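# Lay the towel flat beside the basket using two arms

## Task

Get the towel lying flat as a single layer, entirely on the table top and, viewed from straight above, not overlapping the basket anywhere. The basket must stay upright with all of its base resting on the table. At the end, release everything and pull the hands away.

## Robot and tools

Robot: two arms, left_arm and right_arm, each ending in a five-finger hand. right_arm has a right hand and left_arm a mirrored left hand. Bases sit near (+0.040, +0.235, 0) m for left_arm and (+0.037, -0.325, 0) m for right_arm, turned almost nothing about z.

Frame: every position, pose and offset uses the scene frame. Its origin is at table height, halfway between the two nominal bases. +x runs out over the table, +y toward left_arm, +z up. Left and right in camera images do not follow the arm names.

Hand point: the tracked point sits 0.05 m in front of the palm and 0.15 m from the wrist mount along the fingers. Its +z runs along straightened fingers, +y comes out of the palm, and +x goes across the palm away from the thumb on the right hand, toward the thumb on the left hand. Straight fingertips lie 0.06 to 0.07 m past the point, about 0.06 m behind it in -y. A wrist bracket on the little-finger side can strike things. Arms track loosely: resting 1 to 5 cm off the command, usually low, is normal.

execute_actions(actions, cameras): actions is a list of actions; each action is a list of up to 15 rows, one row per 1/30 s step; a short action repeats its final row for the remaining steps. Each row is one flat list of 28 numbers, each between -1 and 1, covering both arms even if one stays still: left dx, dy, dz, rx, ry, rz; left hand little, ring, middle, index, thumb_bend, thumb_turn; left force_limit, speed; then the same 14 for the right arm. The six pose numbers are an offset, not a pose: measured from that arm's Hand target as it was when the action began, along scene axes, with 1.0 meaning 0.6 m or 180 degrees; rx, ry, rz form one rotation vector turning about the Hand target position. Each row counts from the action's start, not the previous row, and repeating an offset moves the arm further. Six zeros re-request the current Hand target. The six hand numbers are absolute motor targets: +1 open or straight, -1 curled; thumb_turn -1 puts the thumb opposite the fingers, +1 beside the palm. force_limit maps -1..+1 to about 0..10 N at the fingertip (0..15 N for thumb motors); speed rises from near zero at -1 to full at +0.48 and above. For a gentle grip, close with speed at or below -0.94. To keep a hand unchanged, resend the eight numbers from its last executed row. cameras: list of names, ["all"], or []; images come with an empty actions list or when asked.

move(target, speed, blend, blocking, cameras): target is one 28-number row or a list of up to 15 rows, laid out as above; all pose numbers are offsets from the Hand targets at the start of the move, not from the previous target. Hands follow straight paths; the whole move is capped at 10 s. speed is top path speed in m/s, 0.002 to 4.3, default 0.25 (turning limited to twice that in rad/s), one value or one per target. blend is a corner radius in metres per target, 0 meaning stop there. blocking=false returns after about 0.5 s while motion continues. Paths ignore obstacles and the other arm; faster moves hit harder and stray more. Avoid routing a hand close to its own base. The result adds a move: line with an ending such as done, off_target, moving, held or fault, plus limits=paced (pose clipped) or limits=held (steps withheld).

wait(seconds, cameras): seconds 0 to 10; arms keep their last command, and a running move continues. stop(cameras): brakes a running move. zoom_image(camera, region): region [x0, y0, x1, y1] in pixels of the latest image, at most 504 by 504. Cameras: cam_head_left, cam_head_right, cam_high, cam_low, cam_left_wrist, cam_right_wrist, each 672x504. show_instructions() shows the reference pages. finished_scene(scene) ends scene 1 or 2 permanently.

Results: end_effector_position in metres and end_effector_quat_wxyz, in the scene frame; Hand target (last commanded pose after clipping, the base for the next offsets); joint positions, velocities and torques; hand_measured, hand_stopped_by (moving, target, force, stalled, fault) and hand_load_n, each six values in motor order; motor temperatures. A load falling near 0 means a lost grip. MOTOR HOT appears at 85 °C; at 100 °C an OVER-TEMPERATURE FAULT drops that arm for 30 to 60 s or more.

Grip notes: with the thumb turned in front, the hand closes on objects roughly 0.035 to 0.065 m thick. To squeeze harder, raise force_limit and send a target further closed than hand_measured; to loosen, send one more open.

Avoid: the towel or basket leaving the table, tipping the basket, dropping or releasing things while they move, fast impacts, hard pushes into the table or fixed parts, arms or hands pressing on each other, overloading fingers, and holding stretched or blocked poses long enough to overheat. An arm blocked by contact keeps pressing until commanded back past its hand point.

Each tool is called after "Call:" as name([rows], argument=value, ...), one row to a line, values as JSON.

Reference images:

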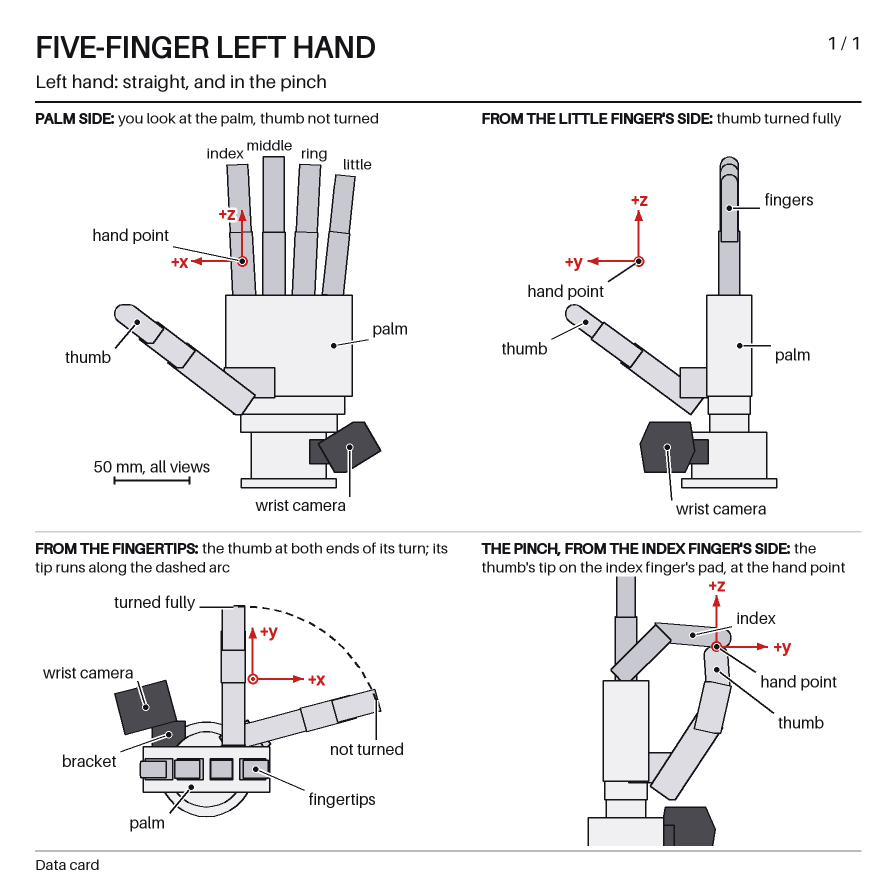

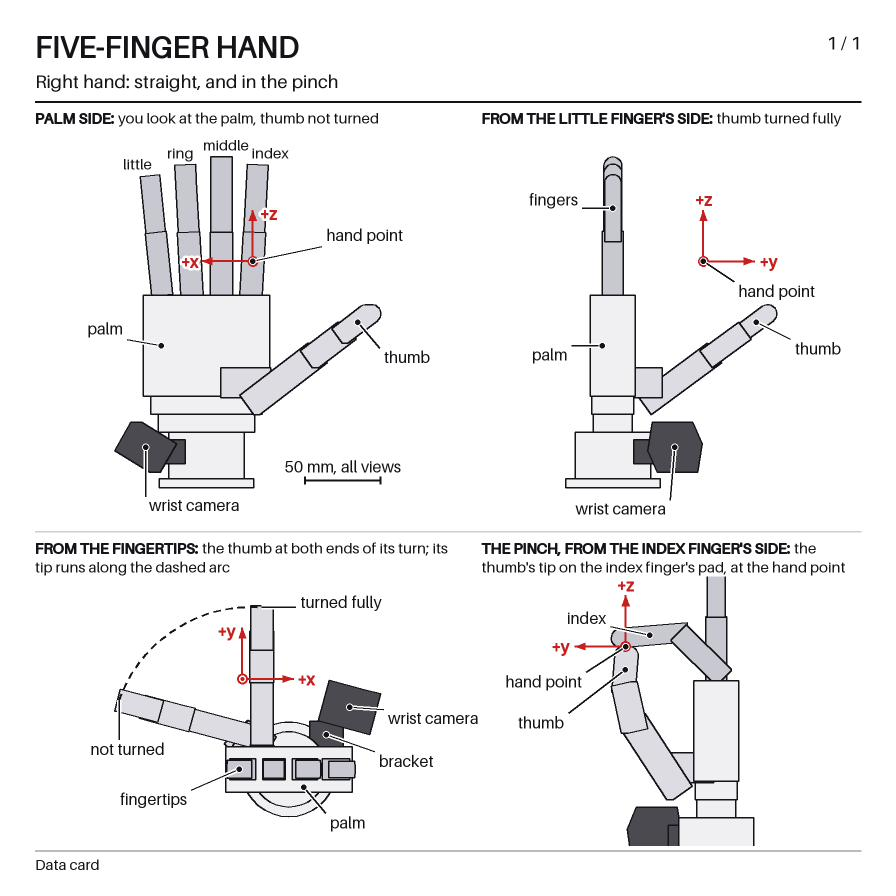

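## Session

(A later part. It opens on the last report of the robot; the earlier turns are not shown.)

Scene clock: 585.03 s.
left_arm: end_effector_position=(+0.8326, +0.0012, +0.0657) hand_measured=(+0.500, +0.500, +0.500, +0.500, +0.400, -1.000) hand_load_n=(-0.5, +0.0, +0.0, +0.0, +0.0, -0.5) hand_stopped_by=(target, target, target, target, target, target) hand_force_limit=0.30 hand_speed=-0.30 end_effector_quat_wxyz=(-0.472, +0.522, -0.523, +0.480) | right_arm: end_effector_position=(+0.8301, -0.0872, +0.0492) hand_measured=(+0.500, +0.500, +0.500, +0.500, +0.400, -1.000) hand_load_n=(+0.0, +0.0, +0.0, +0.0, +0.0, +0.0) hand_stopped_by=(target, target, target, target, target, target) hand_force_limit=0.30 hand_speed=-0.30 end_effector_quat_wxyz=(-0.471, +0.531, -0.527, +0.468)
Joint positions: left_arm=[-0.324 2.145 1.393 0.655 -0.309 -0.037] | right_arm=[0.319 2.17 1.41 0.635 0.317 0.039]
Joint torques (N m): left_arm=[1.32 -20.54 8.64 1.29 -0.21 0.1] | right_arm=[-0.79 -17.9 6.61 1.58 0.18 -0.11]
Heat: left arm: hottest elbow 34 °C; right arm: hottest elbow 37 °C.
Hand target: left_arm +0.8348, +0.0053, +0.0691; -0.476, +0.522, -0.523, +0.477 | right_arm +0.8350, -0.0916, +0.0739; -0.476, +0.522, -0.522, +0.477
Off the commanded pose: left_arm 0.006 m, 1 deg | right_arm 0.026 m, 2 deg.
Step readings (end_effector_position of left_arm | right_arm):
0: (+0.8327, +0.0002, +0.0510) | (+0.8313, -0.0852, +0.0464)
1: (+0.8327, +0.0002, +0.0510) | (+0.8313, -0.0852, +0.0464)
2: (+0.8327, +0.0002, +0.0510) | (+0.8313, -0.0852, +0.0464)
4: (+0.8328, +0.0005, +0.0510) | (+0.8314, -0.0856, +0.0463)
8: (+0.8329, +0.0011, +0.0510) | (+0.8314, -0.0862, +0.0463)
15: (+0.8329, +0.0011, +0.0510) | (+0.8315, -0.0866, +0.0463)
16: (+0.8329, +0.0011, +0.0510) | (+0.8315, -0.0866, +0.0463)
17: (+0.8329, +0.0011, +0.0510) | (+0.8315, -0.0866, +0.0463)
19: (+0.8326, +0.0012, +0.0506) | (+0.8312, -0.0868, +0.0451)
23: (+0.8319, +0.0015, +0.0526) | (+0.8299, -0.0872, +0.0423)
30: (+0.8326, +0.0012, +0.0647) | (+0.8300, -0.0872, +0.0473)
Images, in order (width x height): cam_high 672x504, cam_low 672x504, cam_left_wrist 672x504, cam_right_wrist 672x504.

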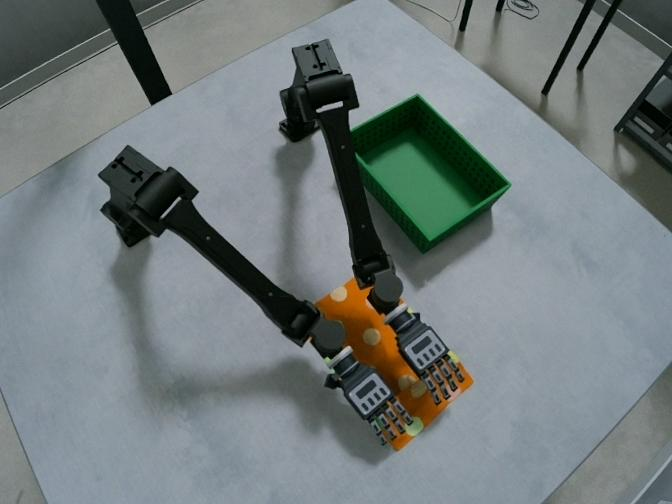

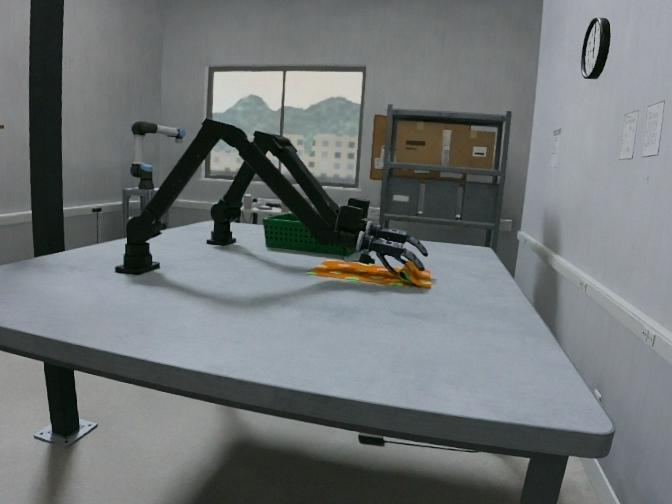

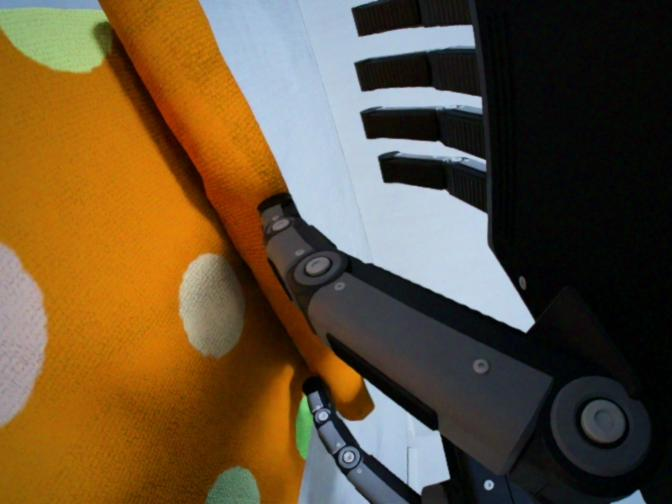

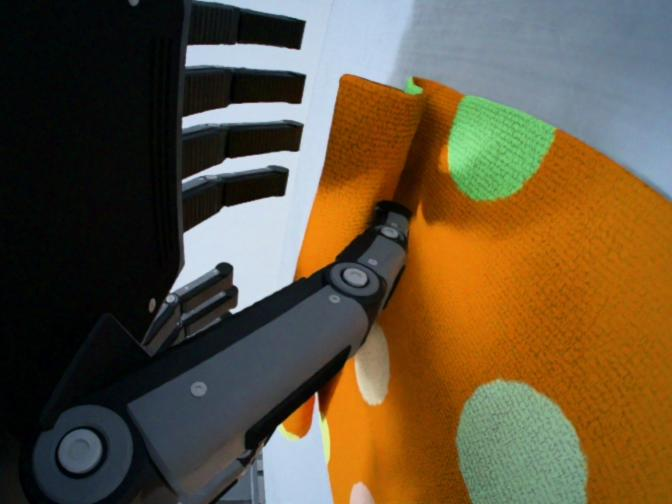

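Call:
move([
  [0,0,0.1,0,0,0,0.5,0.5,0.5,0.5,0.4,-1,0.3,0,0,0,0.1,0,0,0,0.5,0.5,0.5,0.5,0.4,-1,0.3,0],
  [0.02,0,0.06,0,0.167,0,0.5,0.5,0.5,0.5,-0.5,-1,0.3,0,0.02,0,0.05,0,0.167,0,0.5,0.5,0.5,0.5,-0.5,-1,0.3,0],
], speed=0.2, blend=0.02, cameras=["all"])

Call:
zoom_image(camera="cam_low", region=[340, 215, 440, 295])

Call:
zoom_image(camera="cam_high", region=[340, 330, 480, 450])

Scene clock: 590.43 s.
left_arm: end_effector_position=(+0.8322, +0.0015, +0.1067) hand_measured=(+0.500, +0.500, +0.500, +0.500, -0.500, -1.000) hand_load_n=(+0.0, +0.0, +0.0, +0.0, +0.0, +0.0) hand_stopped_by=(target, target, target, target, target, target) hand_force_limit=0.30 hand_speed=0.00 end_effector_quat_wxyz=(-0.324, +0.623, -0.635, +0.322) | right_arm: end_effector_position=(+0.8276, -0.0911, +0.0833) hand_measured=(+0.500, +0.500, +0.500, +0.500, -0.500, -1.000) hand_load_n=(+0.0, +0.0, +0.0, +0.0, +0.0, +0.0) hand_stopped_by=(target, target, target, target, target, target) hand_force_limit=0.30 hand_speed=0.00 end_effector_quat_wxyz=(-0.309, +0.641, -0.626, +0.318)
Joint positions: left_arm=[-0.297 2.107 1.82 -0.354 -0.231 -0.157] | right_arm=[0.288 2.139 1.827 -0.363 0.236 0.158]
Joint torques (N m): left_arm=[2.55 -18.37 14.48 1.05 0.02 -0.04] | right_arm=[-1.03 -16.32 11.64 1.42 0.09 0.1]
Heat: left arm: hottest elbow 34 °C; right arm: hottest elbow 37 °C.
Hand target: left_arm +0.8468, +0.0050, +0.1051; -0.324, +0.627, -0.629, +0.325 | right_arm +0.8470, -0.0913, +0.1042; -0.325, +0.628, -0.628, +0.325
Off the commanded pose: left_arm 0.015 m, 1 deg | right_arm 0.028 m, 3 deg.
move: off_target (left_arm, right_arm); target 2's new numbers were sent with right_arm's hand 0.028 m and 3 deg from that target

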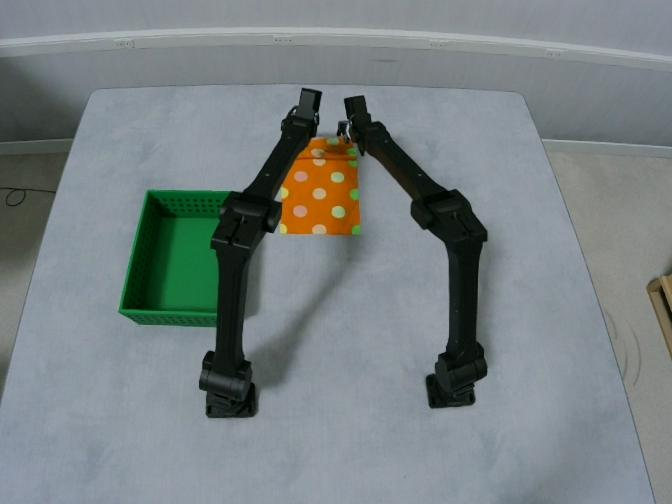

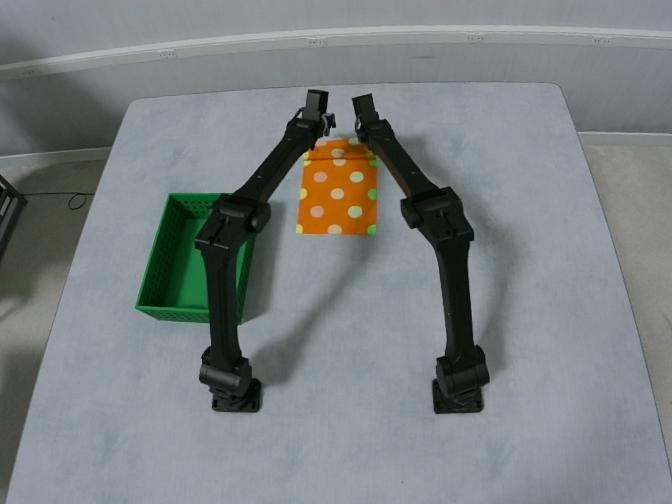

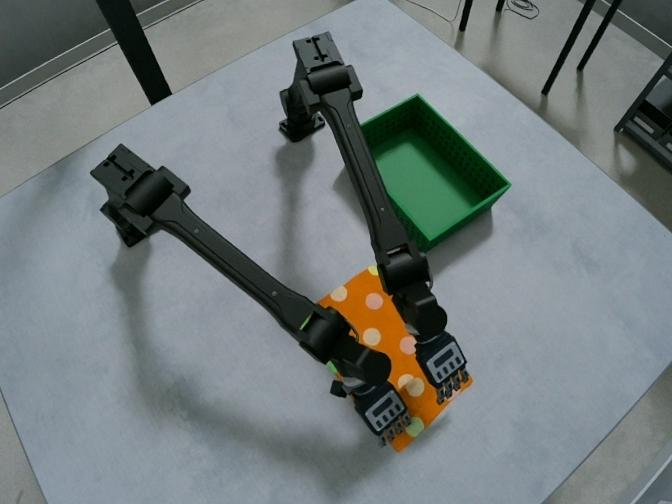

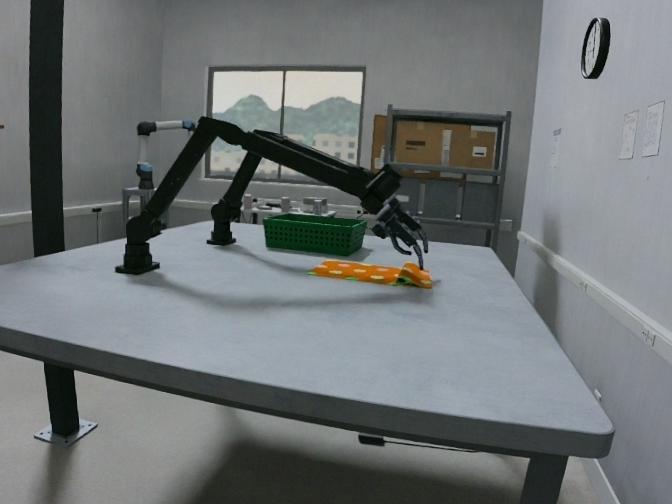

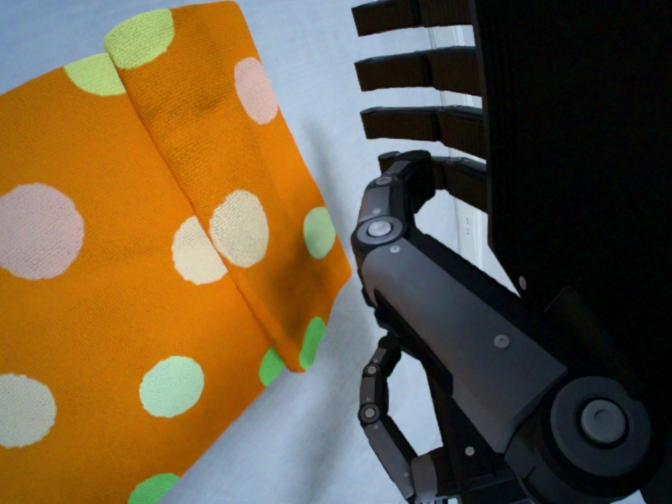

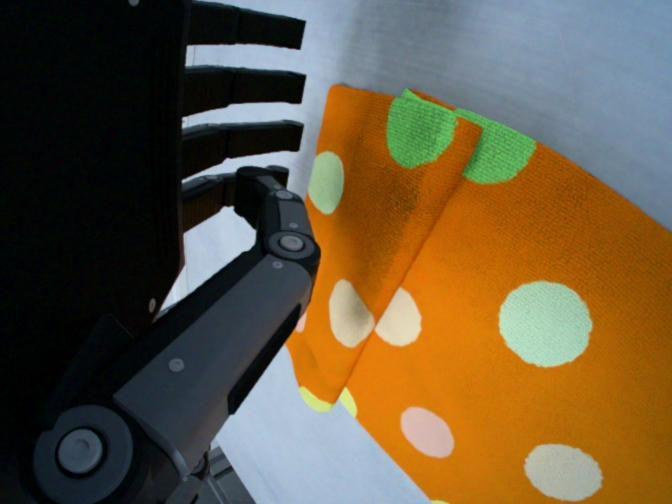

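Scaled by 5.040 from the camera's 672x504 image, which has a finer 960x720 frame.

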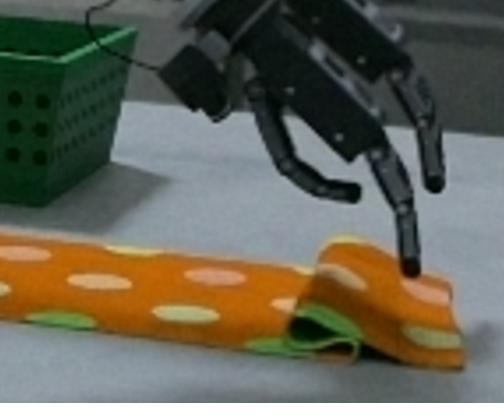

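Scaled by 3.600 from the camera's 672x504 image, which has a finer 960x720 frame.

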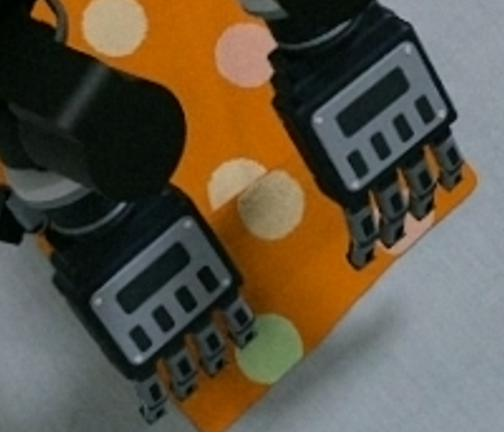

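Call:
move([
  [-0.02,0,-0.09,0,0,0,0.5,0.5,0.5,0.5,-0.5,-1,0.3,0,-0.013,0,-0.085,0,0,0,0.5,0.5,0.5,0.5,-0.5,-1,0.3,0],
  [-0.02,0,-0.167,0,0,0,0.5,0.5,0.5,0.5,-0.5,-1,0.3,0,-0.013,0,-0.165,0,0,0,0.5,0.5,0.5,0.5,-0.5,-1,0.3,0],
], speed=[0.12,0.06], blend=0.01, cameras=["cam_left_wrist","cam_right_wrist","cam_low"])

Call:
zoom_image(camera="cam_low", region=[340, 215, 440, 295])

Scene clock: 594.87 s.
left_arm: end_effector_position=(+0.8341, +0.0008, +0.0283) hand_measured=(+0.500, +0.500, +0.500, +0.500, -0.500, -1.000) hand_load_n=(+0.0, +0.0, +0.0, +0.0, +0.0, -0.5) hand_stopped_by=(target, target, target, target, target, target) hand_force_limit=0.30 hand_speed=0.00 end_effector_quat_wxyz=(-0.329, +0.621, -0.629, +0.332) | right_arm: end_effector_position=(+0.8408, -0.0869, +0.0323) hand_measured=(+0.500, +0.500, +0.500, +0.500, -0.500, -1.000) hand_load_n=(+0.0, +0.0, +0.5, +0.0, +0.0, +0.0) hand_stopped_by=(target, target, target, target, target, target) hand_force_limit=0.30 hand_speed=0.00 end_effector_quat_wxyz=(-0.335, +0.627, -0.620, +0.332)
Joint positions: left_arm=[-0.297 2.184 1.72 -0.153 -0.231 -0.159] | right_arm=[0.288 2.204 1.763 -0.166 0.236 0.161]
Joint torques (N m): left_arm=[1.96 -18.9 9.37 1.91 -0.14 -0.05] | right_arm=[-0.67 -15.21 6.82 1.95 0.17 0.1]
Heat: left arm: hottest elbow 34 °C; right arm: hottest elbow 37 °C.
Hand target: left_arm +0.8347, +0.0050, +0.0048; -0.324, +0.627, -0.629, +0.325 | right_arm +0.8391, -0.0913, +0.0050; -0.325, +0.628, -0.628, +0.325
Off the commanded pose: left_arm 0.024 m, 1 deg | right_arm 0.027 m, 2 deg.
move: off_target (left_arm, right_arm)
Images, in order (width x height): cam_low 672x504, cam_left_wrist 672x504, cam_right_wrist 672x504.

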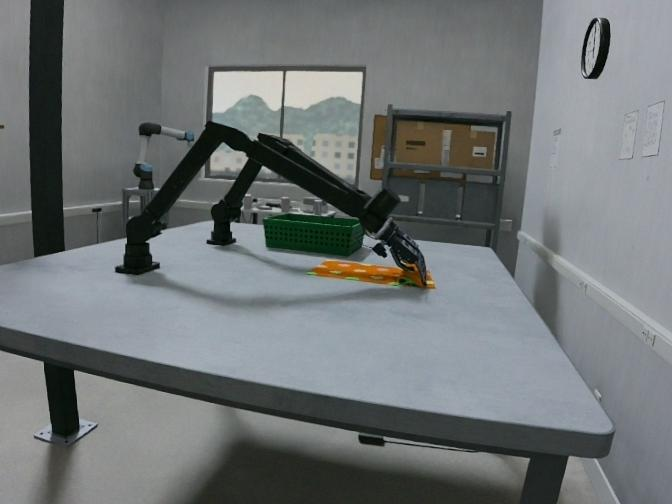

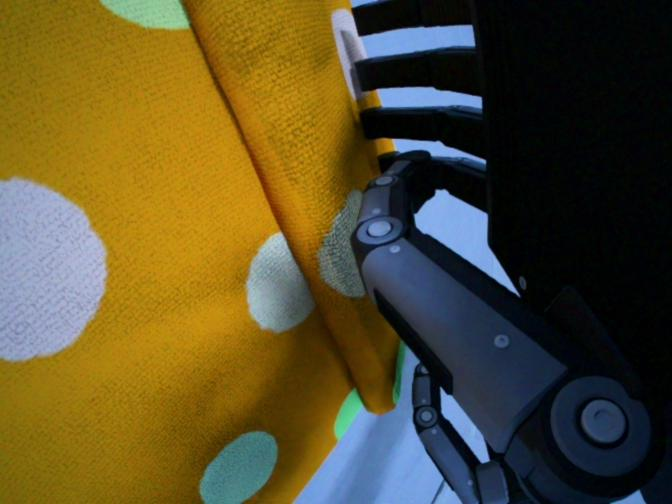

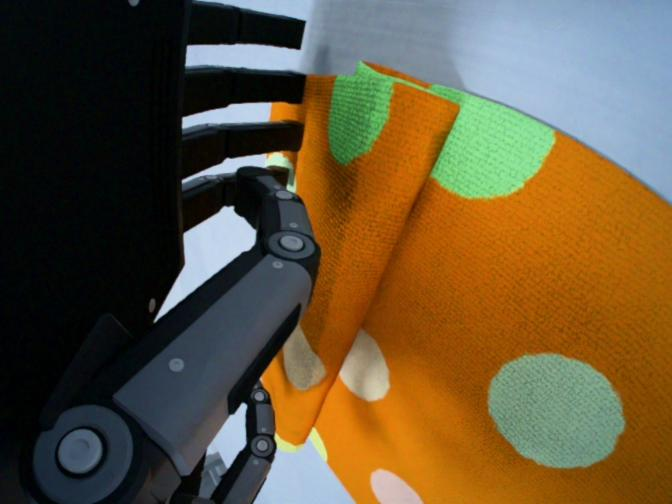

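Scaled by 5.040 from the camera's 672x504 image, which has a finer 960x720 frame.

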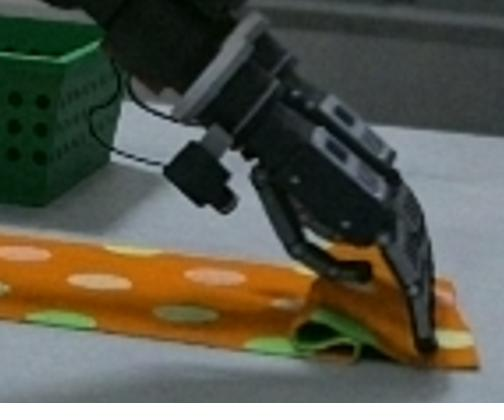

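Good contact beyond the Z-fold. Now drag +x.

Call:
move(target=[0.117,0,0,0,0,0,0.5,0.5,0.5,0.5,-0.5,-1,0.3,0,0.117,0,0,0,0,0,0.5,0.5,0.5,0.5,-0.5,-1,0.3,0], speed=0.07, cameras=["cam_left_wrist","cam_right_wrist","cam_low","cam_head_left"])

Call:
zoom_image(camera="cam_low", region=[340, 215, 460, 295])

Scene clock: 597.17 s.
left_arm: end_effector_position=(+0.8966, -0.0023, +0.0284) hand_measured=(+0.500, +0.500, +0.500, +0.500, -0.500, -1.000) hand_load_n=(+0.0, +0.0, +0.0, -0.5, +0.0, +0.0) hand_stopped_by=(target, target, target, target, target, target) hand_force_limit=0.30 hand_speed=0.00 end_effector_quat_wxyz=(-0.328, +0.624, -0.625, +0.336) | right_arm: end_effector_position=(+0.9051, -0.0850, +0.0325) hand_measured=(+0.500, +0.500, +0.500, +0.500, -0.500, -1.000) hand_load_n=(+0.0, +0.0, +0.5, +0.0, +0.5, +0.0) hand_stopped_by=(target, target, target, target, target, target) hand_force_limit=0.30 hand_speed=0.00 end_effector_quat_wxyz=(-0.340, +0.621, -0.623, +0.332)
Joint positions: left_arm=[-0.276 2.346 2.014 -0.277 -0.215 -0.159] | right_arm=[0.266 2.375 2.073 -0.295 0.218 0.161]
Joint torques (N m): left_arm=[2.02 -19.78 13.63 0.87 0.04 0.08] | right_arm=[-1.03 -15.91 9.91 0.96 0.02 -0.08]
Heat: left arm: hottest elbow 34 °C; right arm: hottest elbow 37 °C.
Hand target: left_arm +0.9049, +0.0051, +0.0047; -0.324, +0.627, -0.629, +0.325 | right_arm +0.9094, -0.0916, +0.0051; -0.325, +0.628, -0.628, +0.325
Off the commanded pose: left_arm 0.026 m, 1 deg | right_arm 0.029 m, 2 deg.
move: off_target (left_arm, right_arm)
Images, in order (width x height): cam_head_left 672x504, cam_low 672x504, cam_left_wrist 672x504, cam_right_wrist 672x504.

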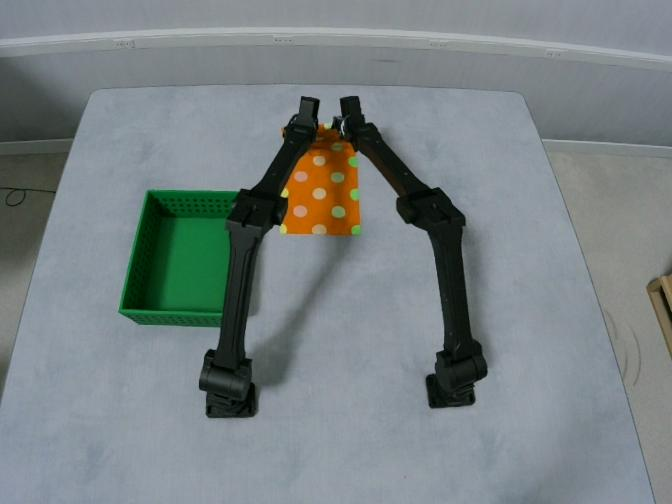

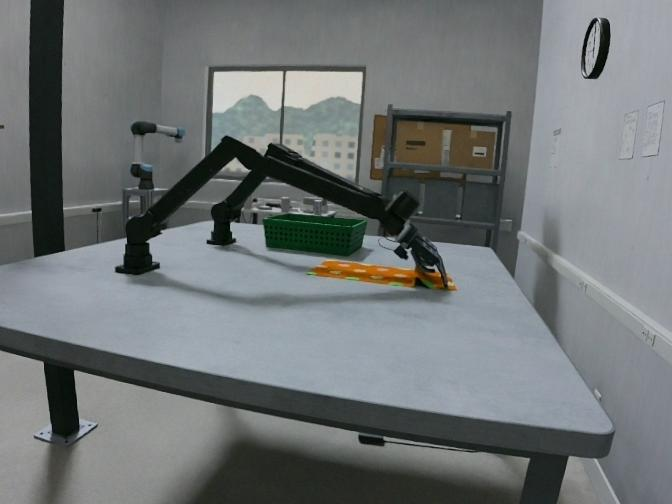

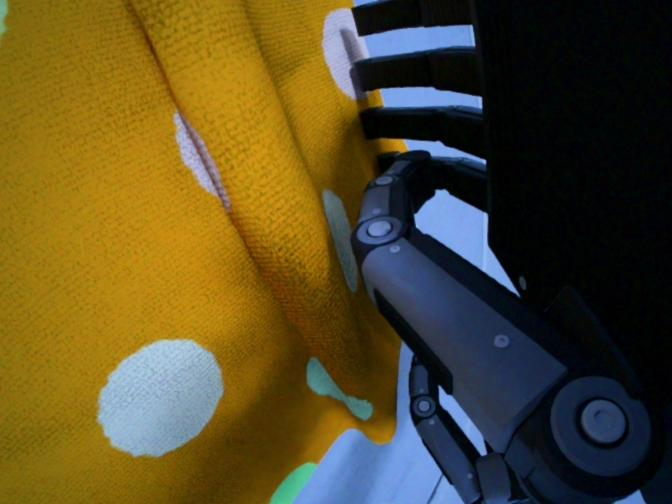

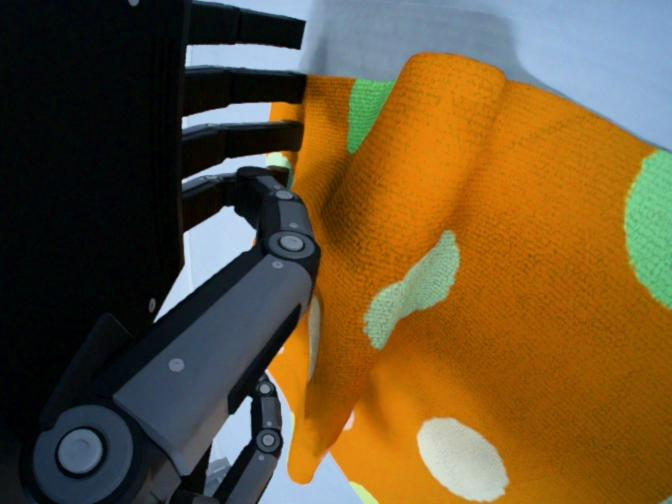

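Scaled by 4.200 from the camera's 672x504 image, which has a finer 960x720 frame.

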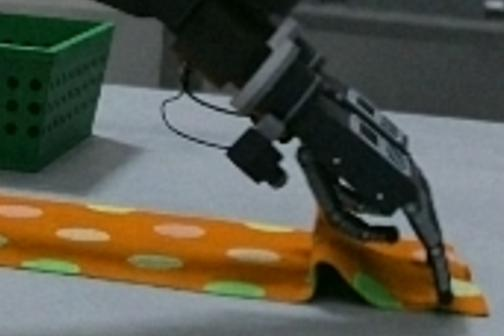

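Call:
move(target=[0.05,0,0,0,0,0,0.5,0.5,0.5,0.5,-0.5,-1,0.3,0,0.042,0,0,0,0,0,0.5,0.5,0.5,0.5,-0.5,-1,0.3,0], speed=0.07, cameras=["cam_left_wrist","cam_right_wrist","cam_low","cam_head_left"])

Call:
zoom_image(camera="cam_low", region=[340, 215, 470, 305])

Scene clock: 599.37 s.
left_arm: end_effector_position=(+0.9273, -0.0033, +0.0295) hand_measured=(+0.500, +0.500, +0.500, +0.500, -0.500, -1.000) hand_load_n=(+0.0, +0.0, +0.0, +0.0, +0.0, +0.0) hand_stopped_by=(target, target, target, target, target, target) hand_force_limit=0.30 hand_speed=0.00 end_effector_quat_wxyz=(-0.328, +0.625, -0.624, +0.336) | right_arm: end_effector_position=(+0.9309, -0.0840, +0.0332) hand_measured=(+0.500, +0.500, +0.500, +0.500, -0.500, -1.000) hand_load_n=(+0.0, +0.0, +0.5, +0.0, +0.0, +0.0) hand_stopped_by=(target, target, target, target, target, target) hand_force_limit=0.30 hand_speed=0.00 end_effector_quat_wxyz=(-0.341, +0.620, -0.625, +0.331)
Joint positions: left_arm=[-0.267 2.443 2.2 -0.365 -0.207 -0.156] | right_arm=[0.258 2.461 2.237 -0.373 0.212 0.161]
Joint torques (N m): left_arm=[2.26 -21.07 13.91 0.84 0.02 0.12] | right_arm=[-1.03 -16.67 10.19 0.92 0.02 -0.13]
Heat: left arm: hottest elbow 35 °C; right arm: hottest elbow 38 °C.
Hand target: left_arm +0.9351, +0.0054, +0.0047; -0.324, +0.628, -0.629, +0.325 | right_arm +0.9345, -0.0914, +0.0049; -0.325, +0.628, -0.628, +0.325
Off the commanded pose: left_arm 0.027 m, 2 deg | right_arm 0.029 m, 2 deg.
move: off_target (left_arm, right_arm)
Images, in order (width x height): cam_head_left 672x504, cam_low 672x504, cam_left_wrist 672x504, cam_right_wrist 672x504.

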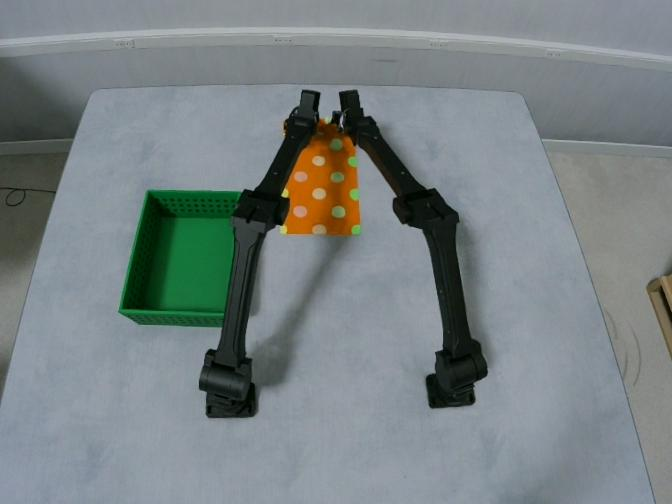

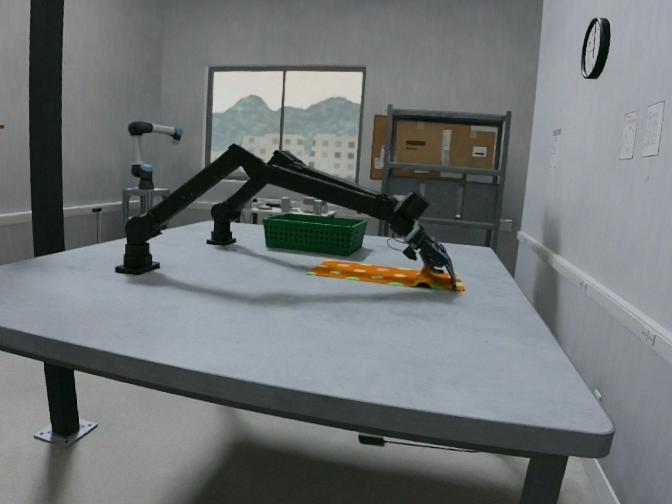

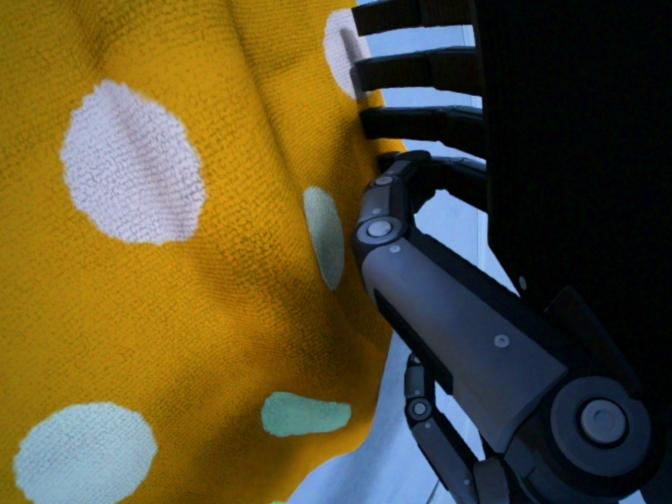

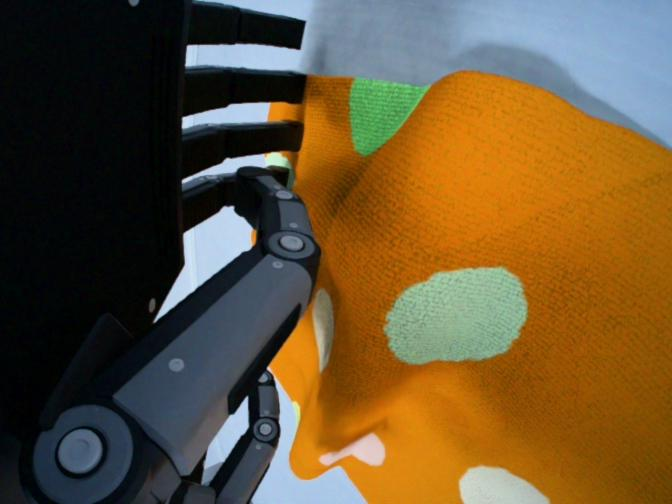

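Scaled by 3.877 from the camera's 672x504 image, which has a finer 960x720 frame.

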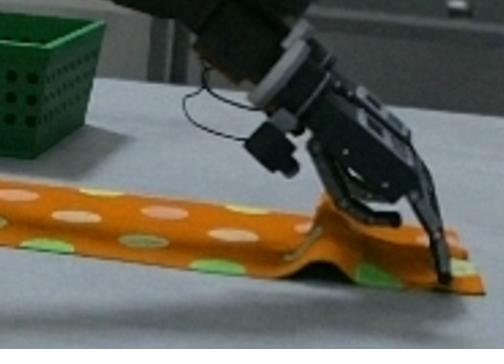

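Call:
move([
  [0,0,0.2,0,0,0,0.5,0.5,0.5,0.5,-0.5,-1,0.3,0,0,0,0.2,0,0,0,0.5,0.5,0.5,0.5,-0.5,-1,0.3,0],
  [-0.5,0.3,0.45,0,0,0,0.5,0.5,0.5,0.5,-0.5,-1,0.3,0,-0.5,-0.3,0.45,0,0,0,0.5,0.5,0.5,0.5,-0.5,-1,0.3,0],
], speed=[0.12,0.35], blend=0.04, cameras=["all"])

Call:
zoom_image(camera="cam_low", region=[300, 230, 480, 310])

Call:
zoom_image(camera="cam_high", region=[290, 250, 520, 480])

Scene clock: 603.20 s.
left_arm: end_effector_position=(+0.6354, +0.1813, +0.2843) hand_measured=(+0.500, +0.500, +0.500, +0.500, -0.500, -1.000) hand_load_n=(+0.0, +0.0, +0.0, +0.0, +0.0, +0.0) hand_stopped_by=(target, target, target, target, target, target) hand_force_limit=0.30 hand_speed=0.00 end_effector_quat_wxyz=(-0.329, +0.626, -0.624, +0.333) | right_arm: end_effector_position=(+0.6346, -0.2685, +0.2700) hand_measured=(+0.500, +0.500, +0.500, +0.500, -0.500, -1.000) hand_load_n=(+0.0, +0.0, +0.0, +0.0, +0.0, +0.0) hand_stopped_by=(target, target, target, target, target, target) hand_force_limit=0.30 hand_speed=0.00 end_effector_quat_wxyz=(-0.324, +0.627, -0.631, +0.322)
Joint positions: left_arm=[-0.05 1.406 1.325 -0.516 -0.033 -0.031] | right_arm=[0.046 1.429 1.325 -0.518 0.042 0.038]
Joint torques (N m): left_arm=[1.9 -11.05 10.4 1.21 0.08 0.1] | right_arm=[-0.73 -9.47 8.42 1.54 -0.01 -0.12]
Heat: left arm: hottest elbow 35 °C; right arm: hottest elbow 38 °C.
Hand target: left_arm +0.6350, +0.1853, +0.2747; -0.324, +0.628, -0.629, +0.325 | right_arm +0.6345, -0.2715, +0.2751; -0.325, +0.628, -0.628, +0.325
Off the commanded pose: left_arm 0.010 m, 1 deg | right_arm 0.006 m, 1 deg.
move: done

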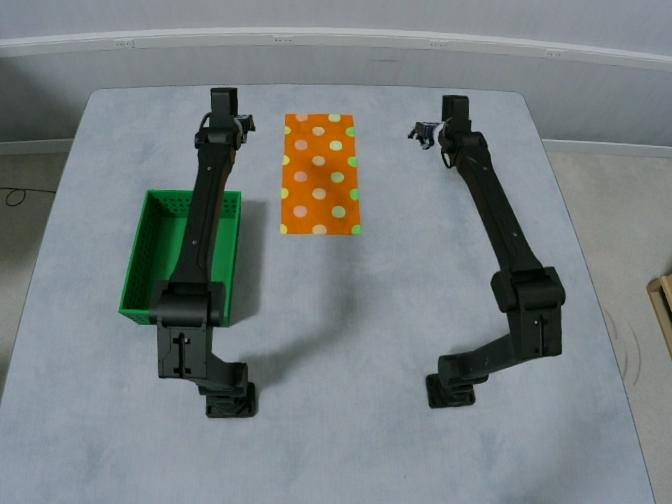

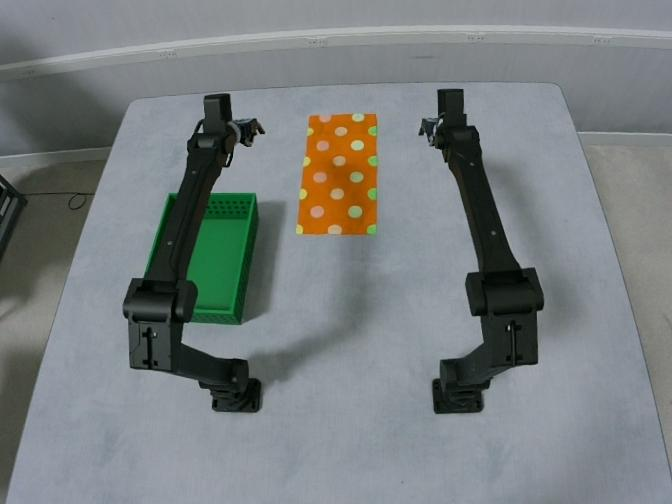

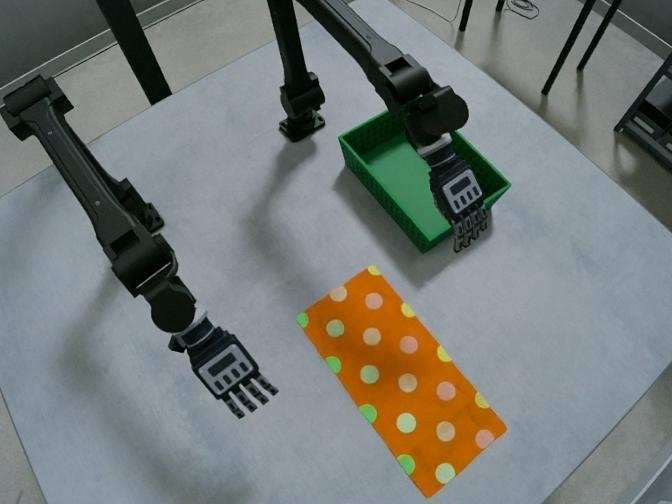

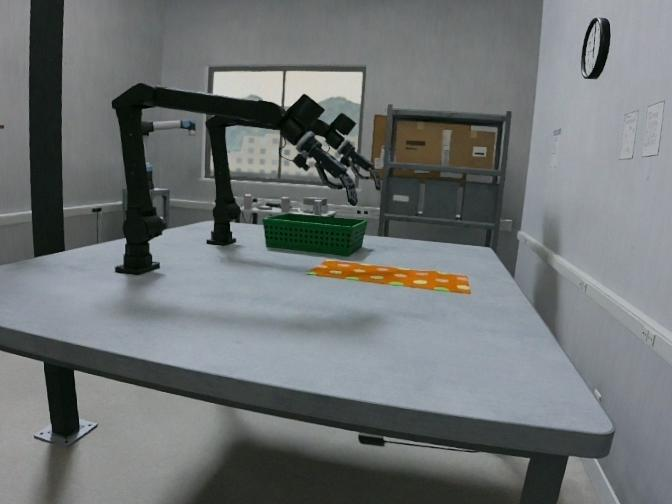

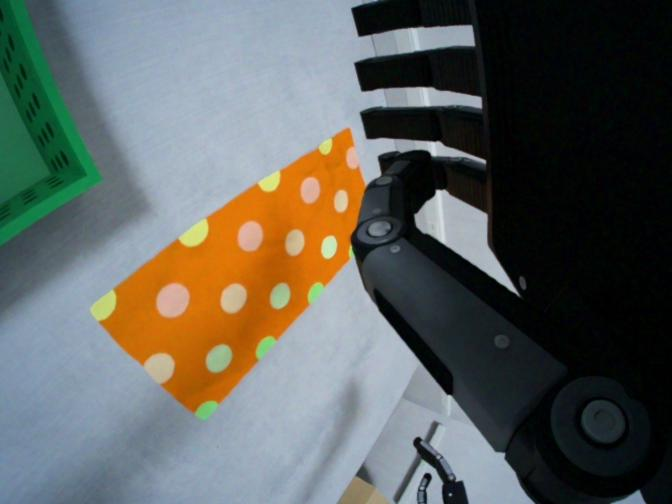

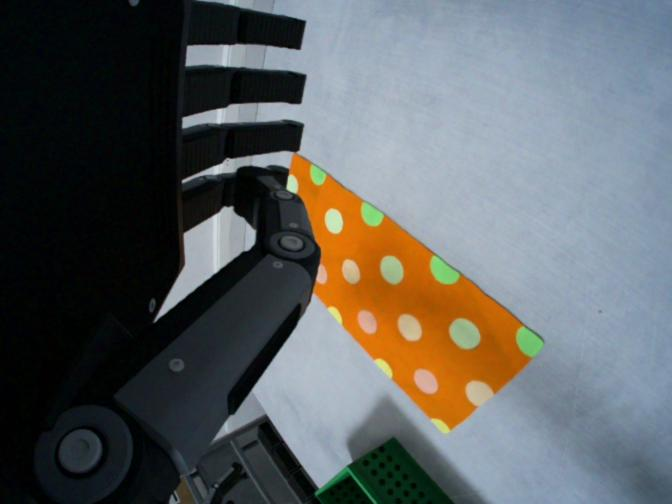

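Scaled by 2.800 from the camera's 672x504 image, which has a finer 960x720 frame.

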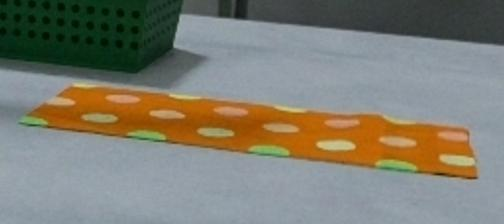

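Scaled by 2.191 from the camera's 672x504 image, which has a finer 960x720 frame.

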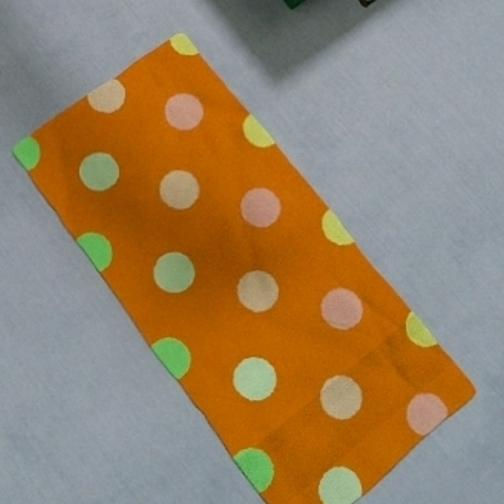

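Call:
zoom_image(camera="cam_high", region=[390, 380, 520, 504])

Call:
zoom_image(camera="cam_low", region=[410, 255, 480, 305])

Call:
zoom_image(camera="cam_head_right", region=[290, 100, 390, 245])

Call:
zoom_image(camera="cam_left_wrist", region=[70, 110, 390, 430])

Scaled by 3.877 from the camera's 672x504 image, which has a finer 960x720 frame.

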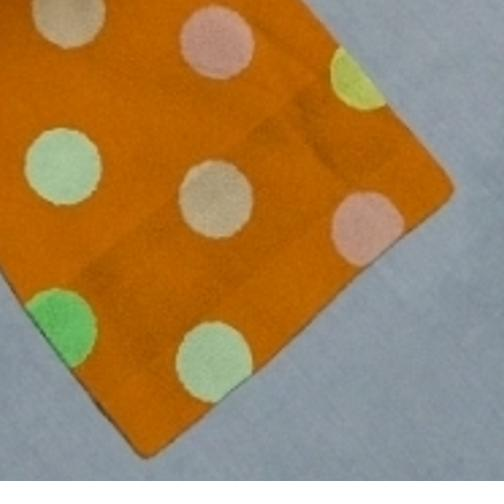

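Scaled by 7.200 from the camera's 672x504 image, which has a finer 960x720 frame.

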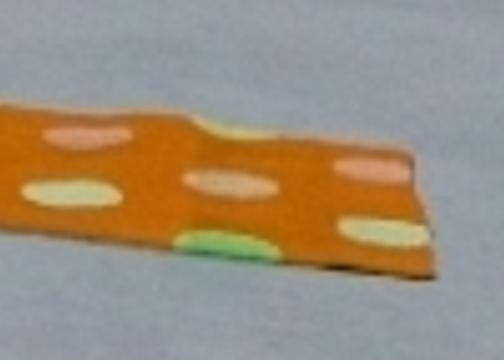

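Scaled by 3.476 from the camera's 672x504 image, which has a finer 960x720 frame.

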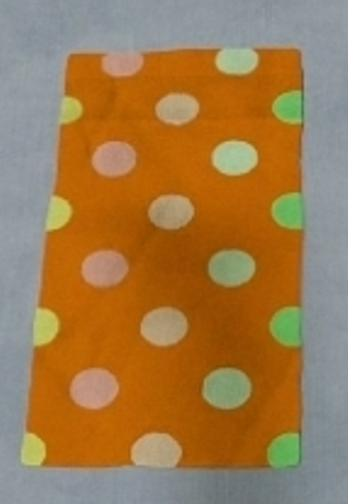

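Scaled by 1.575 from the camera's 672x504 image, which has a finer 960x720 frame.

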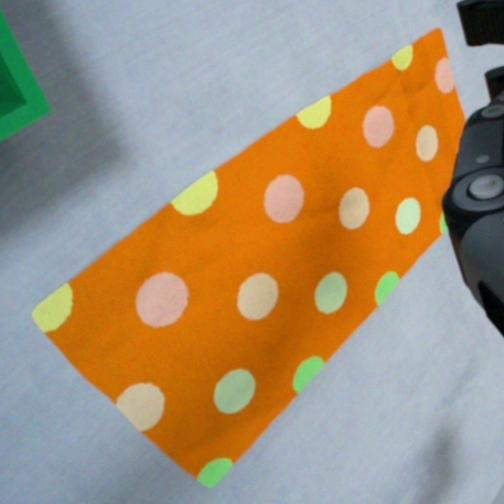

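Call:
finished_scene(scene=1)

The scene is finished: the task was done.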